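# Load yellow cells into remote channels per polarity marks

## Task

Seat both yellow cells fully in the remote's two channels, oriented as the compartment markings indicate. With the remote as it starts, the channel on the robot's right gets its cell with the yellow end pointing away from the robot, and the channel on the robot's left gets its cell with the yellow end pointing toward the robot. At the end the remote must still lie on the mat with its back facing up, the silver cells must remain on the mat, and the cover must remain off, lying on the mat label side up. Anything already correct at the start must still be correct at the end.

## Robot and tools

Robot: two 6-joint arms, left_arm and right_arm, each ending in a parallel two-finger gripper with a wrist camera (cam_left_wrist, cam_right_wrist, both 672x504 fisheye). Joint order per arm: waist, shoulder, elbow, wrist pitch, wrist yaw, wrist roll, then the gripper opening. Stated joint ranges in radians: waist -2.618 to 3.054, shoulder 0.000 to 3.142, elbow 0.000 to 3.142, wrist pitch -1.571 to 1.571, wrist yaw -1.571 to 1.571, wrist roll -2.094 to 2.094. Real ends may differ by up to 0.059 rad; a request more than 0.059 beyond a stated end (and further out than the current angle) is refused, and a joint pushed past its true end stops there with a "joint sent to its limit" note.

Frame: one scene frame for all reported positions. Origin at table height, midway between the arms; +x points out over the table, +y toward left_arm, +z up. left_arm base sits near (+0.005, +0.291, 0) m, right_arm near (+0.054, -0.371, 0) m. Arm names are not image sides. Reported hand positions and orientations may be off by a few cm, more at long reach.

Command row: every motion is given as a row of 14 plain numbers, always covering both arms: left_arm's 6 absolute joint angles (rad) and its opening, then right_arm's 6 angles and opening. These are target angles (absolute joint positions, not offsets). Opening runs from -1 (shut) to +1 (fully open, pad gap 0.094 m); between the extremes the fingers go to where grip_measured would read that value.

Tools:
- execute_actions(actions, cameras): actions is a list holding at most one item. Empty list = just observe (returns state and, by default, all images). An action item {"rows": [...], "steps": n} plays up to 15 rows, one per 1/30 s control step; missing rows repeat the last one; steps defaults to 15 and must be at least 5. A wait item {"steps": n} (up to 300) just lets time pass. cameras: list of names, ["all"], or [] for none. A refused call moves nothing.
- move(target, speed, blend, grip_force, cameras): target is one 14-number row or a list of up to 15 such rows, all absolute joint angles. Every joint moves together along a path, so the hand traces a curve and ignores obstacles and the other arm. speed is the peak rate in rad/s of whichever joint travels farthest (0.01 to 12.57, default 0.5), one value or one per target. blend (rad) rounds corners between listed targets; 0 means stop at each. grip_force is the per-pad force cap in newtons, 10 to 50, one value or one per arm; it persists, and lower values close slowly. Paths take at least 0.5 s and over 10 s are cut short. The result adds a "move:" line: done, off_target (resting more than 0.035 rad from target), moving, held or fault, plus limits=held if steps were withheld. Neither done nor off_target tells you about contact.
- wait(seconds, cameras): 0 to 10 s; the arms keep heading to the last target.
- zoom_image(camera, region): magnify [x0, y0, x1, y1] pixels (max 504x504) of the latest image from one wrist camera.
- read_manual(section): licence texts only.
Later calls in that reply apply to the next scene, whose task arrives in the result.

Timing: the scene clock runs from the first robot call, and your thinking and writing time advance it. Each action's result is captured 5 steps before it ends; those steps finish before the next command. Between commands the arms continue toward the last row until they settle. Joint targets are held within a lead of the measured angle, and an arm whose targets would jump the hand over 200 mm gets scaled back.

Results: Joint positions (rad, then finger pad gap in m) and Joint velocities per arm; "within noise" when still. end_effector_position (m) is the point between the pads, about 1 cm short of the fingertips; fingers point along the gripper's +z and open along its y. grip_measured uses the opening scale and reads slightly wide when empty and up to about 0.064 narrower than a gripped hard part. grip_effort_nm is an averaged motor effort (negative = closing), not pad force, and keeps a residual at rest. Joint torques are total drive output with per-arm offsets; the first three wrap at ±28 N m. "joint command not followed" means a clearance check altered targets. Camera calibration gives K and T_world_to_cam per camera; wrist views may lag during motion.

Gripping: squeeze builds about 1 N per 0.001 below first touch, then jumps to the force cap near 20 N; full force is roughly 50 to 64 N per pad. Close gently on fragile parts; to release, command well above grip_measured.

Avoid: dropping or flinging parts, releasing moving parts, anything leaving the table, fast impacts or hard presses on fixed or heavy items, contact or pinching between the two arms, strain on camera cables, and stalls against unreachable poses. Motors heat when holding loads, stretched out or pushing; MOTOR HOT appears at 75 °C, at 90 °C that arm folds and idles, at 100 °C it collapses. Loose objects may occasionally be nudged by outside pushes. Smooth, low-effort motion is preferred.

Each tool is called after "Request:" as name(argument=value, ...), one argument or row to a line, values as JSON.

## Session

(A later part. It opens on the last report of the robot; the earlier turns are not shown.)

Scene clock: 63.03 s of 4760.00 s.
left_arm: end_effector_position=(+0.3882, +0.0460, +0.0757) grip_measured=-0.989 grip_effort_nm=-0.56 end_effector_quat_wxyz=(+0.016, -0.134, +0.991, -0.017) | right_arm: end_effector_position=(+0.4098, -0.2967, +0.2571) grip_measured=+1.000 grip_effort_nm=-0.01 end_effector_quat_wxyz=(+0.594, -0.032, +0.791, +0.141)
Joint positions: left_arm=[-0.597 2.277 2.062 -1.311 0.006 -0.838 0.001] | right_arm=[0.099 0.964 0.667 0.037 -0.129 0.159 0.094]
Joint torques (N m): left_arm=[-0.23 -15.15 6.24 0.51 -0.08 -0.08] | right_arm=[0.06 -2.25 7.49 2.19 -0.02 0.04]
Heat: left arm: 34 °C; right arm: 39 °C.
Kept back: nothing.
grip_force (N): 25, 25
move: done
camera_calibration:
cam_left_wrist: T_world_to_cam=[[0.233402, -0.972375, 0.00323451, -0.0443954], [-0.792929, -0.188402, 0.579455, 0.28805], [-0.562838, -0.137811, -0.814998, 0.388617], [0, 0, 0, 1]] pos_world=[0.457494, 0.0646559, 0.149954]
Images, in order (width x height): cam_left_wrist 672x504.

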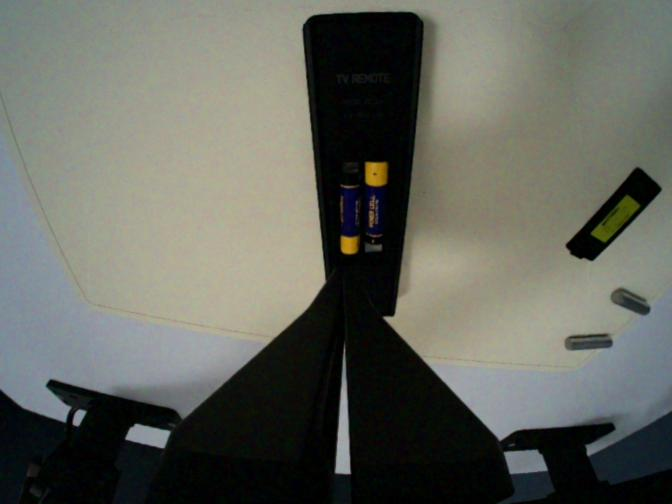

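Request:
zoom_image(
  camera="cam_left_wrist",
  region=[330, 150, 400, 200],
)

Request:
zoom_image(
  camera="cam_left_wrist",
  region=[330, 220, 400, 270],
)

Scaled by 7.200 from the camera's 672x504 image, which has a finer 960x720 frame.

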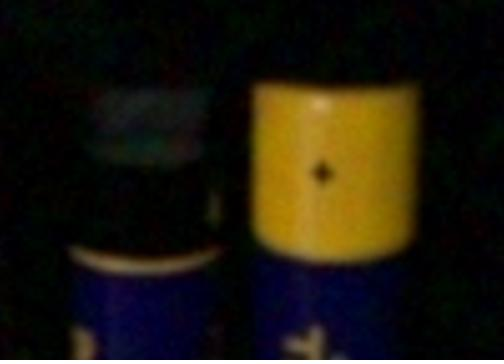

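Scaled by 7.200 from the camera's 672x504 image, which has a finer 960x720 frame.

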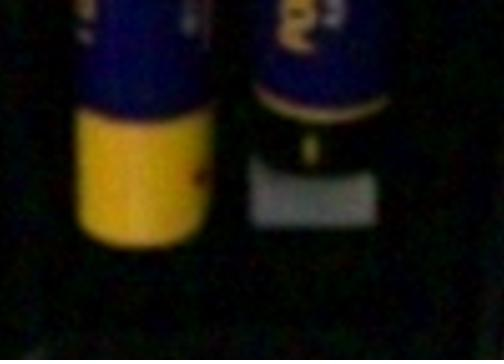

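Request:
move(
  target=[-0.65,2.0,1.57,-0.90,0,-0.90,-1,0.099,0.964,0.667,0.037,-0.129,0.159,1],
  speed=0.8,
  cameras=["cam_left_wrist"],
)

Request:
zoom_image(
  camera="cam_left_wrist",
  region=[280, 30, 460, 230],
)

Scene clock: 65.67 s of 4760.00 s.
left_arm: end_effector_position=(+0.3603, +0.0388, +0.0550) grip_measured=-0.989 grip_effort_nm=-0.56 end_effector_quat_wxyz=(+0.072, -0.137, +0.985, -0.071) | right_arm: end_effector_position=(+0.4098, -0.2967, +0.2571) grip_measured=+1.000 grip_effort_nm=-0.01 end_effector_quat_wxyz=(+0.594, -0.032, +0.791, +0.141)
Joint positions: left_arm=[-0.645 2.038 1.582 -0.913 0.006 -0.893 0.001] | right_arm=[0.099 0.964 0.667 0.037 -0.129 0.159 0.094]
Joint torques (N m): left_arm=[-0.42 -14.42 6.43 0.81 -0.07 -0.04] | right_arm=[0.05 -2.25 7.51 2.19 -0.02 0.04]
Heat: left arm: 34 °C; right arm: 39 °C.
Kept back: nothing.
grip_force (N): 25, 25
move: off_target (left_arm); left_arm: the shoulder is farthest, 0.038 rad from its target
camera_calibration:
cam_left_wrist: T_world_to_cam=[[0.231431, -0.965034, 0.123085, -0.0510967], [-0.859558, -0.143582, 0.490452, 0.303743], [-0.45563, -0.219304, -0.862732, 0.322214], [0, 0, 0, 1]] pos_world=[0.419721, 0.0649648, 0.135302]
Images, in order (width x height): cam_left_wrist 672x504.

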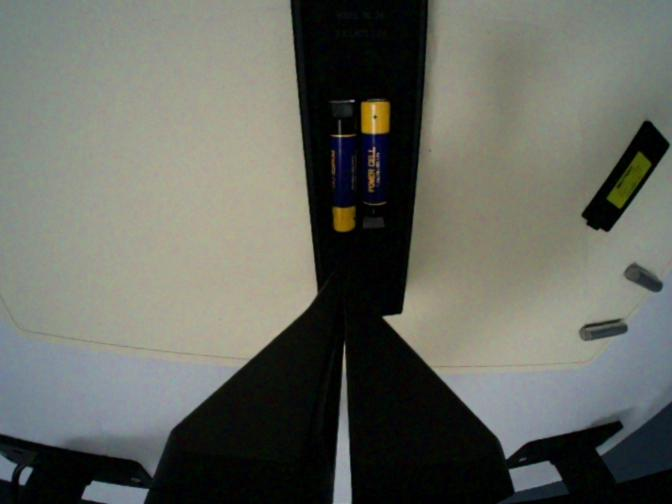

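Scaled by 2.520 from the camera's 672x504 image, which has a finer 960x720 frame.

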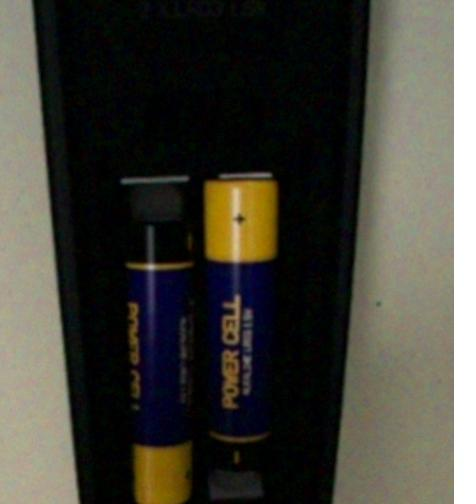

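Request:
zoom_image(
  camera="cam_left_wrist",
  region=[315, 85, 405, 145],
)

Request:
zoom_image(
  camera="cam_left_wrist",
  region=[315, 190, 405, 250],
)

Scaled by 5.600 from the camera's 672x504 image, which has a finer 960x720 frame.

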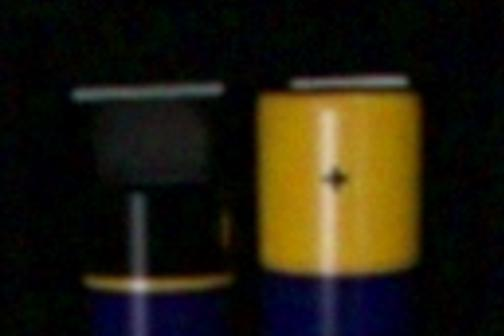

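Scaled by 5.600 from the camera's 672x504 image, which has a finer 960x720 frame.

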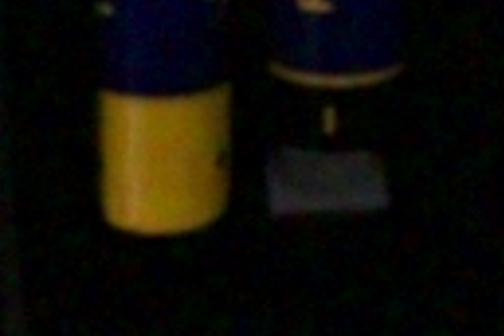

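Request:
move(
  target=[
    [-0.60,2.32,2.16,-1.4,0,-0.843,-1,0.099,0.964,0.667,0.037,-0.129,0.159,1],
    [-0.583,2.54,2.45,-1.49,-0.003,-0.843,-1,0.099,0.964,0.667,0.037,-0.129,0.159,1],
    [-0.583,2.525,2.318,-1.385,-0.003,-0.843,-1,0.099,0.964,0.667,0.037,-0.129,0.159,1],
  ],
  speed=[0.5,0.5,0.2],
  blend=0.05,
  cameras=["cam_left_wrist"],
)

Request:
zoom_image(
  camera="cam_left_wrist",
  region=[270, 190, 420, 340],
)

Scene clock: 69.73 s of 4760.00 s.
left_arm: end_effector_position=(+0.4140, +0.0336, +0.0394) grip_measured=-0.989 grip_effort_nm=-0.56 end_effector_quat_wxyz=(-0.004, -0.144, +0.990, +0.000) | right_arm: end_effector_position=(+0.4098, -0.2967, +0.2571) grip_measured=+1.000 grip_effort_nm=-0.01 end_effector_quat_wxyz=(+0.594, -0.032, +0.791, +0.141)
Joint positions: left_arm=[-0.59 2.509 2.329 -1.396 0.006 -0.849 0.001] | right_arm=[0.099 0.964 0.667 0.037 -0.129 0.159 0.094]
Joint torques (N m): left_arm=[0.53 -12.6 6.3 0.38 -0.09 0.07] | right_arm=[0.06 -2.25 7.5 2.19 -0.02 0.04]
Heat: left arm: 34 °C; right arm: 39 °C.
Kept back: nothing.
grip_force (N): 25, 25
move: done
camera_calibration:
cam_left_wrist: T_world_to_cam=[[0.250529, -0.967523, -0.0336719, -0.0681054], [-0.763437, -0.218832, 0.607681, 0.315015], [-0.595314, -0.126535, -0.793467, 0.384025], [0, 0, 0, 1]] pos_world=[0.486172, 0.0516344, 0.110989]
Images, in order (width x height): cam_left_wrist 672x504.

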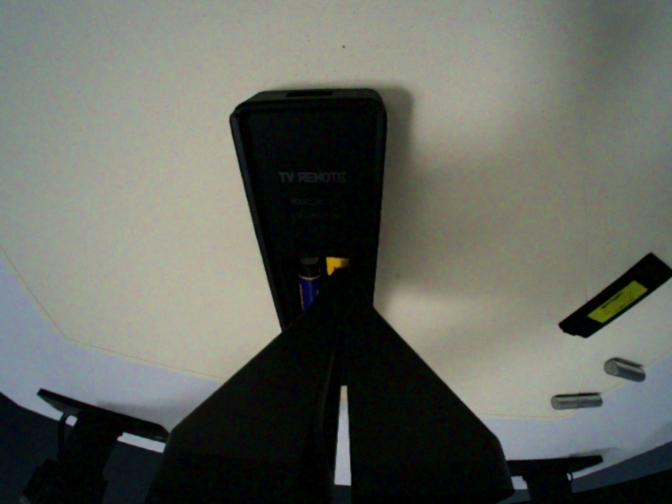

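Scaled by 3.360 from the camera's 672x504 image, which has a finer 960x720 frame.

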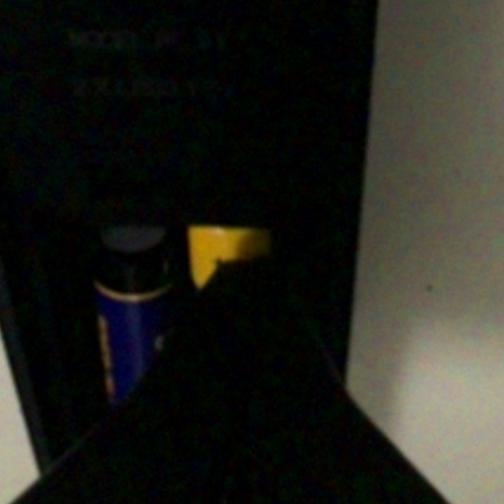

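Request:
move(
  target=[-0.585,2.57,2.305,-1.34,-0.003,-0.843,-1,0.099,0.964,0.667,0.037,-0.129,0.159,1],
  speed=0.1,
)

Request:
execute_actions(
  actions=[],
  cameras=["cam_left_wrist"],
)

Request:
move(
  target=[-0.587,2.615,2.305,-1.3,-0.003,-0.843,-1,0.099,0.964,0.667,0.037,-0.129,0.159,1],
  speed=0.1,
  cameras=["cam_left_wrist"],
)

Request:
zoom_image(
  camera="cam_left_wrist",
  region=[270, 190, 420, 340],
)

Scene clock: 71.13 s of 4760.00 s.
left_arm: end_effector_position=(+0.4160, +0.0330, +0.0363) grip_measured=-0.989 grip_effort_nm=-0.56 end_effector_quat_wxyz=(-0.001, -0.143, +0.990, -0.001) | right_arm: end_effector_position=(+0.4098, -0.2967, +0.2571) grip_measured=+1.000 grip_effort_nm=-0.01 end_effector_quat_wxyz=(+0.594, -0.032, +0.791, +0.141)
Joint positions: left_arm=[-0.59 2.514 2.327 -1.385 0.003 -0.849 0.001] | right_arm=[0.099 0.964 0.667 0.037 -0.129 0.159 0.094]
Joint torques (N m): left_arm=[0.29 -9.17 5.23 0.74 -0.05 0.08] | right_arm=[0.06 -2.25 7.5 2.19 -0.02 0.04]
Heat: left arm: 34 °C; right arm: 39 °C.
Kept back: nothing.
grip_force (N): 25, 25
move: off_target (left_arm); left_arm: the shoulder is farthest, 0.056 rad from its target

Scene clock: 71.13 s of 4760.00 s.
left_arm: end_effector_position=(+0.4160, +0.0330, +0.0363) grip_measured=-0.989 grip_effort_nm=-0.56 end_effector_quat_wxyz=(-0.001, -0.143, +0.990, -0.001) | right_arm: end_effector_position=(+0.4098, -0.2967, +0.2571) grip_measured=+1.000 grip_effort_nm=-0.01 end_effector_quat_wxyz=(+0.594, -0.032, +0.791, +0.141)
Joint positions: left_arm=[-0.59 2.514 2.327 -1.385 0.003 -0.849 0.001] | right_arm=[0.099 0.964 0.667 0.037 -0.129 0.159 0.094]
Joint velocities: within noise
Joint torques (N m): left_arm=[0.29 -9.17 5.23 0.74 -0.05 0.08] | right_arm=[0.06 -2.25 7.5 2.19 -0.02 0.04]
Motor temperatures (°C): left_arm=[25 30 34 26 23 23 28] | right_arm=[27 23 35 39 24 25 22]
Heat: left arm: 34 °C; right arm: 39 °C.
Kept back: nothing.
grip_force (N): 25, 25
camera_calibration:
cam_left_wrist: T_world_to_cam=[[0.250331, -0.967608, -0.0326938, -0.0693029], [-0.766665, -0.218741, 0.603636, 0.319794], [-0.591235, -0.126044, -0.796589, 0.38113], [0, 0, 0, 1]] pos_world=[0.487861, 0.0509331, 0.108299]
Images, in order (width x height): cam_left_wrist 672x504.

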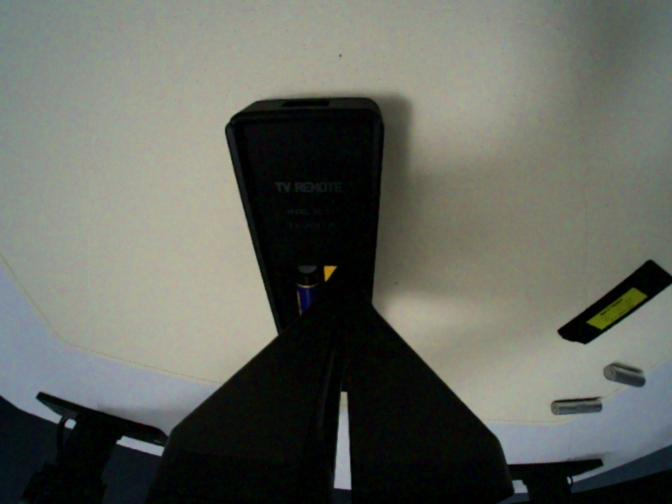

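Scene clock: 71.83 s of 4760.00 s.
left_arm: end_effector_position=(+0.4160, +0.0331, +0.0349) grip_measured=-0.989 grip_effort_nm=-0.56 end_effector_quat_wxyz=(-0.002, -0.143, +0.990, +0.000) | right_arm: end_effector_position=(+0.4098, -0.2967, +0.2571) grip_measured=+1.000 grip_effort_nm=-0.01 end_effector_quat_wxyz=(+0.594, -0.032, +0.791, +0.141)
Joint positions: left_arm=[-0.59 2.517 2.327 -1.384 0.003 -0.849 0.001] | right_arm=[0.099 0.964 0.667 0.037 -0.129 0.159 0.094]
Joint torques (N m): left_arm=[0.21 -5.61 5.23 1.15 -0.03 0.06] | right_arm=[0.05 -2.25 7.49 2.19 -0.02 0.04]
Heat: left arm: 34 °C; right arm: 39 °C.
Kept back: nothing.
grip_force (N): 25, 25
move: off_target (left_arm); left_arm: the shoulder is farthest, 0.098 rad from its target
camera_calibration:
cam_left_wrist: T_world_to_cam=[[0.250285, -0.96756, -0.0344344, -0.0692715], [-0.765458, -0.219533, 0.60488, 0.320077], [-0.592817, -0.125034, -0.795572, 0.380593], [0, 0, 0, 1]] pos_world=[0.487965, 0.0508305, 0.106796]
Images, in order (width x height): cam_left_wrist 672x504.

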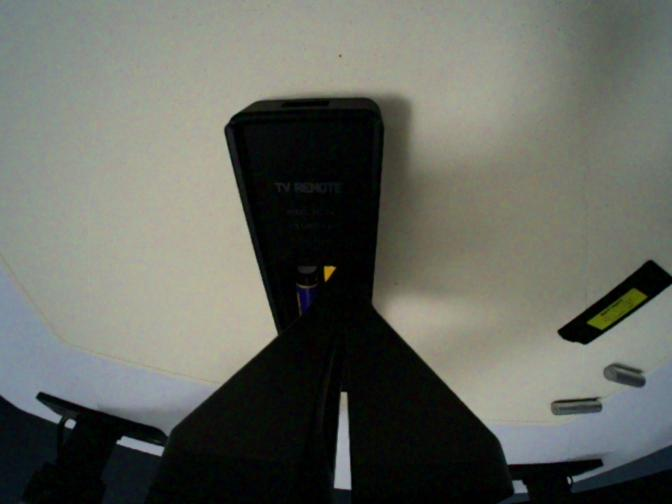

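Scaled by 3.360 from the camera's 672x504 image, which has a finer 960x720 frame.

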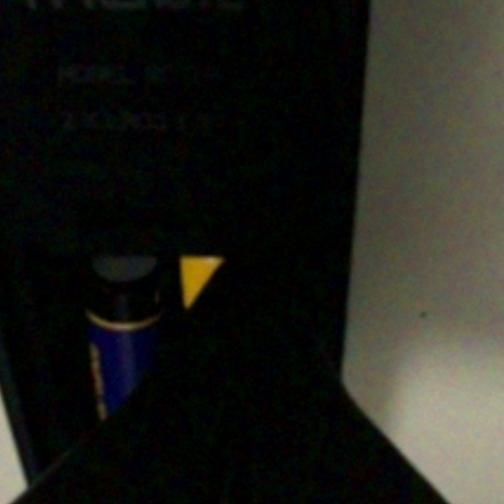

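Request:
move(
  target=[
    [-0.59,2.43,2.327,-1.42,0,-0.849,-1,0.099,0.964,0.667,0.037,-0.129,0.159,1],
    [-0.625,2.375,2.20,-1.383,0,-0.886,-1,0.099,0.964,0.667,0.037,-0.129,0.159,1],
    [-0.625,2.39,2.127,-1.30,0,-0.886,-1,0.099,0.964,0.667,0.037,-0.129,0.159,1],
  ],
  speed=[0.3,0.3,0.2],
  blend=0.03,
  cameras=["cam_left_wrist"],
)

Request:
zoom_image(
  camera="cam_left_wrist",
  region=[270, 150, 420, 320],
)

Scene clock: 74.23 s of 4760.00 s.
left_arm: end_effector_position=(+0.3859, +0.0338, +0.0345) grip_measured=-0.989 grip_effort_nm=-0.56 end_effector_quat_wxyz=(-0.017, -0.141, +0.990, +0.012) | right_arm: end_effector_position=(+0.4098, -0.2967, +0.2571) grip_measured=+1.000 grip_effort_nm=-0.01 end_effector_quat_wxyz=(+0.594, -0.032, +0.791, +0.141)
Joint positions: left_arm=[-0.622 2.418 2.144 -1.338 0.004 -0.878 0.001] | right_arm=[0.099 0.964 0.667 0.037 -0.129 0.159 0.094]
Joint torques (N m): left_arm=[-0.28 -16.14 5.59 0.59 -0.02 -0.08] | right_arm=[0.06 -2.25 7.49 2.19 -0.01 0.04]
Heat: left arm: 34 °C; right arm: 40 °C.
Kept back: nothing.
grip_force (N): 25, 25
move: off_target (left_arm); left_arm: the wrist pitch is farthest, 0.038 rad from its target
camera_calibration:
cam_left_wrist: T_world_to_cam=[[0.245025, -0.967558, -0.0615937, -0.0579785], [-0.746571, -0.228831, 0.624715, 0.289847], [-0.618543, -0.107087, -0.77842, 0.371249], [0, 0, 0, 1]] pos_world=[0.460231, 0.0499841, 0.104345]
Images, in order (width x height): cam_left_wrist 672x504.

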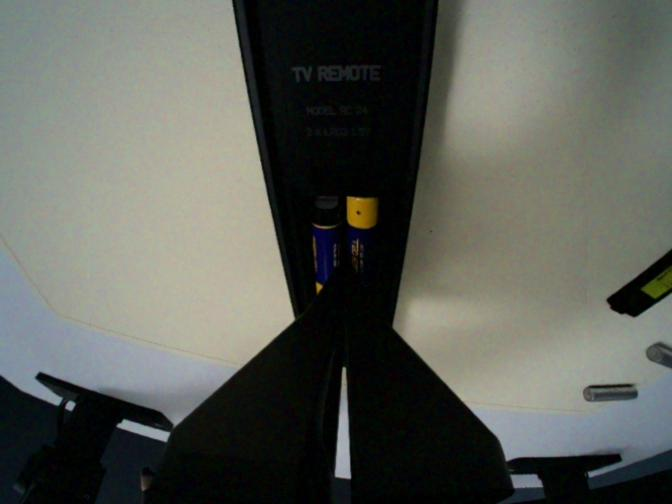

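Scaled by 2.965 from the camera's 672x504 image, which has a finer 960x720 frame.

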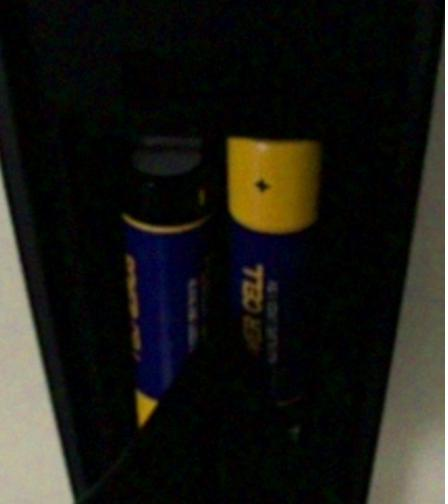

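Request:
move(
  target=[
    [-0.625,2.34,2.127,-1.30,0,-0.886,-1,0.099,0.964,0.667,0.037,-0.129,0.159,1],
    [-0.638,2.42,2.127,-1.29,0,-0.89,-1,0.099,0.964,0.667,0.037,-0.129,0.159,1],
  ],
  speed=[0.3,0.15],
  cameras=["cam_left_wrist"],
)

Request:
zoom_image(
  camera="cam_left_wrist",
  region=[270, 150, 420, 320],
)

Scene clock: 76.33 s of 4760.00 s.
left_arm: end_effector_position=(+0.3912, +0.0247, +0.0443) grip_measured=-0.989 grip_effort_nm=-0.56 end_effector_quat_wxyz=(+0.004, -0.139, +0.990, -0.006) | right_arm: end_effector_position=(+0.4098, -0.2967, +0.2571) grip_measured=+1.000 grip_effort_nm=-0.01 end_effector_quat_wxyz=(+0.594, -0.032, +0.791, +0.141)
Joint positions: left_arm=[-0.632 2.392 2.137 -1.301 0.004 -0.882 0.001] | right_arm=[0.099 0.964 0.667 0.037 -0.129 0.159 0.094]
Joint torques (N m): left_arm=[-0.42 -10.92 6.32 0.43 -0.05 -0.07] | right_arm=[0.06 -2.25 7.5 2.19 -0.01 0.04]
Heat: left arm: 34 °C; right arm: 40 °C.
Kept back: nothing.
grip_force (N): 25, 25
move: done
camera_calibration:
cam_left_wrist: T_world_to_cam=[[0.241407, -0.970223, -0.0197558, -0.0679102], [-0.776086, -0.205244, 0.596293, 0.297714], [-0.582592, -0.128617, -0.802524, 0.36869], [0, 0, 0, 1]] pos_world=[0.462242, 0.0426359, 0.117016]
Images, in order (width x height): cam_left_wrist 672x504.

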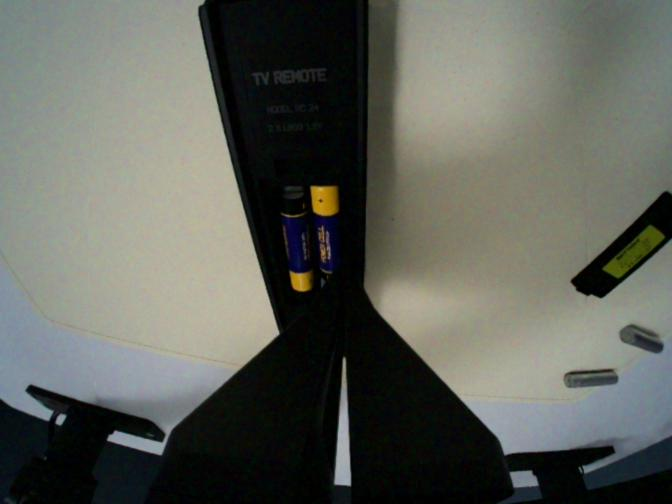

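Scaled by 2.965 from the camera's 672x504 image, which has a finer 960x720 frame.

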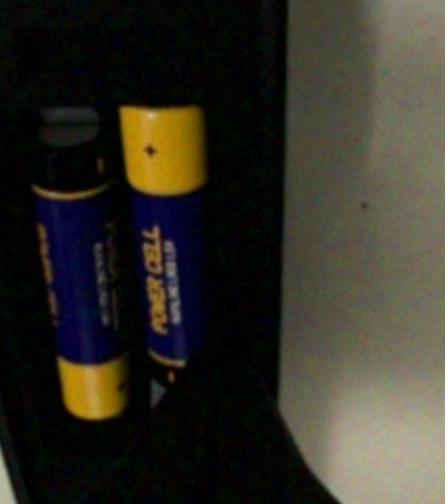

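Request:
move(
  target=[-0.621,2.365,2.085,-1.285,0,-0.886,-1,0.099,0.964,0.667,0.037,-0.129,0.159,1],
  speed=0.15,
  cameras=["cam_left_wrist"],
)

Request:
zoom_image(
  camera="cam_left_wrist",
  region=[270, 150, 420, 320],
)

Scene clock: 77.67 s of 4760.00 s.
left_arm: end_effector_position=(+0.3856, +0.0289, +0.0361) grip_measured=-0.989 grip_effort_nm=-0.56 end_effector_quat_wxyz=(-0.007, -0.139, +0.990, +0.002) | right_arm: end_effector_position=(+0.4098, -0.2967, +0.2571) grip_measured=+1.000 grip_effort_nm=-0.01 end_effector_quat_wxyz=(+0.594, -0.032, +0.791, +0.141)
Joint positions: left_arm=[-0.631 2.392 2.105 -1.296 0.006 -0.882 0.001] | right_arm=[0.099 0.964 0.667 0.037 -0.129 0.159 0.094]
Joint torques (N m): left_arm=[0.76 -15.88 5.41 0.4 -0.05 -0.03] | right_arm=[0.06 -2.25 7.5 2.19 -0.02 0.04]
Heat: left arm: 34 °C; right arm: 40 °C.
Kept back: nothing.
grip_force (N): 25, 25
move: done
camera_calibration:
cam_left_wrist: T_world_to_cam=[[0.242204, -0.969446, -0.0388846, -0.0622186], [-0.76163, -0.214806, 0.611374, 0.29328], [-0.601047, -0.118462, -0.790386, 0.365775], [0, 0, 0, 1]] pos_world=[0.458288, 0.046011, 0.10738]
Images, in order (width x height): cam_left_wrist 672x504.

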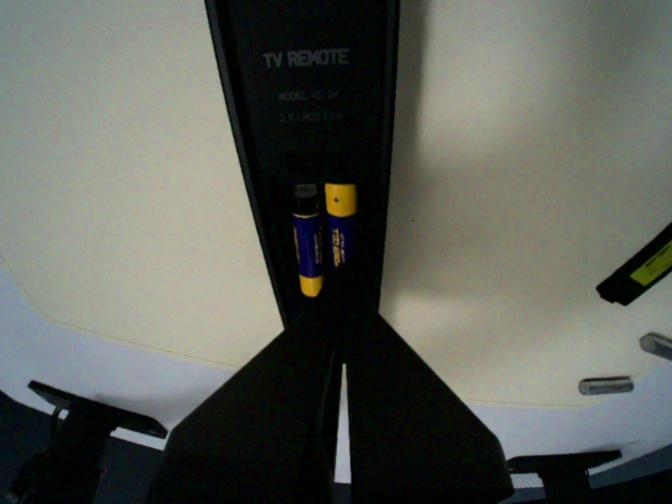

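Scaled by 2.965 from the camera's 672x504 image, which has a finer 960x720 frame.

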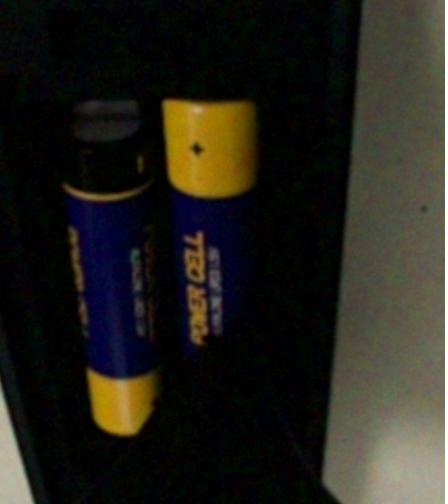

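Request:
move(
  target=[-0.625,2.44,2.085,-1.26,0,-0.886,-1,0.099,0.964,0.667,0.037,-0.129,0.159,1],
  speed=0.1,
)

Request:
move(
  target=[-0.627,2.5,2.085,-1.21,0,-0.886,-1,0.099,0.964,0.667,0.037,-0.129,0.159,1],
  speed=0.1,
  cameras=["cam_left_wrist"],
)

Request:
zoom_image(
  camera="cam_left_wrist",
  region=[270, 150, 420, 320],
)

Scene clock: 79.00 s of 4760.00 s.
left_arm: end_effector_position=(+0.3859, +0.0286, +0.0359) grip_measured=-0.989 grip_effort_nm=-0.56 end_effector_quat_wxyz=(-0.006, -0.139, +0.990, +0.001) | right_arm: end_effector_position=(+0.4098, -0.2967, +0.2571) grip_measured=+1.000 grip_effort_nm=-0.01 end_effector_quat_wxyz=(+0.594, -0.032, +0.791, +0.141)
Joint positions: left_arm=[-0.631 2.392 2.105 -1.294 0.006 -0.882 0.001] | right_arm=[0.099 0.964 0.667 0.037 -0.129 0.159 0.094]
Joint torques (N m): left_arm=[0.51 -9.17 5.52 0.6 -0.05 -0.01] | right_arm=[0.06 -2.24 7.5 2.19 -0.02 0.04]
Heat: left arm: 34 °C; right arm: 40 °C.
Kept back: nothing.
grip_force (N): 25, 25
move: off_target (left_arm); left_arm: the shoulder is farthest, 0.048 rad from its target

Scene clock: 79.87 s of 4760.00 s.
left_arm: end_effector_position=(+0.3862, +0.0283, +0.0341) grip_measured=-0.989 grip_effort_nm=-0.56 end_effector_quat_wxyz=(-0.008, -0.139, +0.990, +0.002) | right_arm: end_effector_position=(+0.4098, -0.2967, +0.2571) grip_measured=+1.000 grip_effort_nm=-0.01 end_effector_quat_wxyz=(+0.594, -0.032, +0.791, +0.141)
Joint positions: left_arm=[-0.631 2.4 2.112 -1.297 0.007 -0.882 0.001] | right_arm=[0.099 0.964 0.667 0.037 -0.129 0.159 0.094]
Joint torques (N m): left_arm=[0.29 -4.71 4.79 1.17 -0.05 -0.02] | right_arm=[0.06 -2.25 7.5 2.19 -0.02 0.04]
Heat: left arm: 34 °C; right arm: 40 °C.
Kept back: nothing.
grip_force (N): 25, 25
move: off_target (left_arm); left_arm: the shoulder is farthest, 0.100 rad from its target
camera_calibration:
cam_left_wrist: T_world_to_cam=[[0.242075, -0.969431, -0.0400434, -0.0629986], [-0.7599, -0.215092, 0.613423, 0.294094], [-0.603284, -0.118066, -0.788738, 0.365269], [0, 0, 0, 1]] pos_world=[0.459093, 0.04531, 0.105175]
Images, in order (width x height): cam_left_wrist 672x504.

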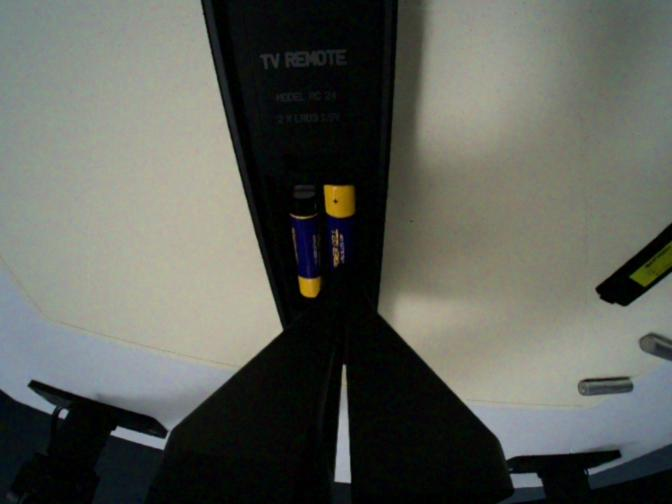

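Scaled by 2.965 from the camera's 672x504 image, which has a finer 960x720 frame.

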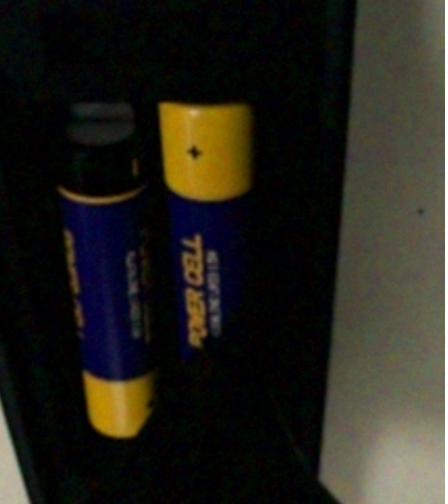

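Request:
move(
  target=[
    [-0.625,2.37,2.10,-1.28,0,-0.886,-1,0.099,0.964,0.667,0.037,-0.129,0.159,1],
    [-0.60,2.2,2.05,-1.3,0,-0.846,-1,0.099,0.964,0.667,0.037,-0.129,0.159,1],
  ],
  speed=0.4,
  blend=0.05,
  cameras=["cam_left_wrist"],
)

Request:
zoom_image(
  camera="cam_left_wrist",
  region=[280, 130, 420, 290],
)

Scene clock: 81.40 s of 4760.00 s.
left_arm: end_effector_position=(+0.3908, +0.0400, +0.1011) grip_measured=-0.989 grip_effort_nm=-0.56 end_effector_quat_wxyz=(+0.042, -0.138, +0.989, -0.041) | right_arm: end_effector_position=(+0.4098, -0.2967, +0.2571) grip_measured=+1.000 grip_effort_nm=-0.01 end_effector_quat_wxyz=(+0.594, -0.032, +0.791, +0.141)
Joint positions: left_arm=[-0.604 2.219 2.062 -1.296 0.007 -0.853 0.001] | right_arm=[0.099 0.964 0.667 0.037 -0.129 0.159 0.094]
Joint torques (N m): left_arm=[0.31 -14.15 6.42 0.47 -0.07 0.09] | right_arm=[0.06 -2.25 7.49 2.19 -0.02 0.04]
Heat: left arm: 34 °C; right arm: 40 °C.
Kept back: nothing.
grip_force (N): 25, 25
move: done
camera_calibration:
cam_left_wrist: T_world_to_cam=[[0.23888, -0.96936, 0.0572444, -0.0585712], [-0.824634, -0.17138, 0.53908, 0.290091], [-0.512752, -0.175981, -0.840307, 0.394451], [0, 0, 0, 1]] pos_world=[0.455466, 0.0623551, 0.178431]
Images, in order (width x height): cam_left_wrist 672x504.

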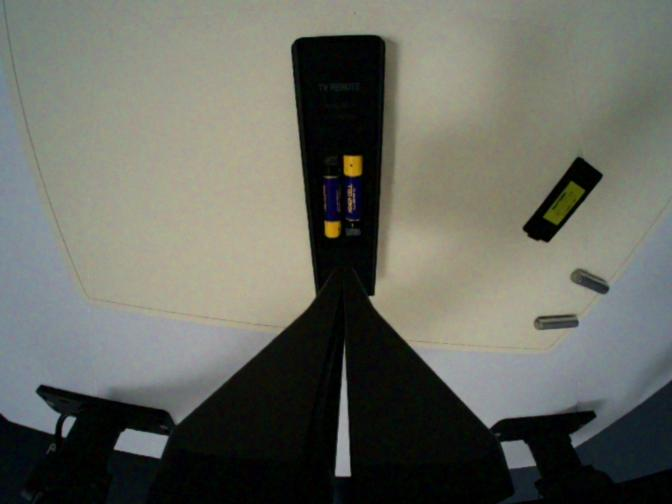

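Scaled by 3.150 from the camera's 672x504 image, which has a finer 960x720 frame.

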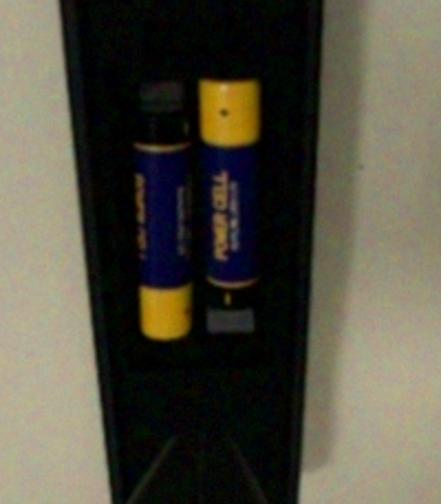

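Request:
finished_scene(
  scene=1,
)

The scene is finished: the task was done.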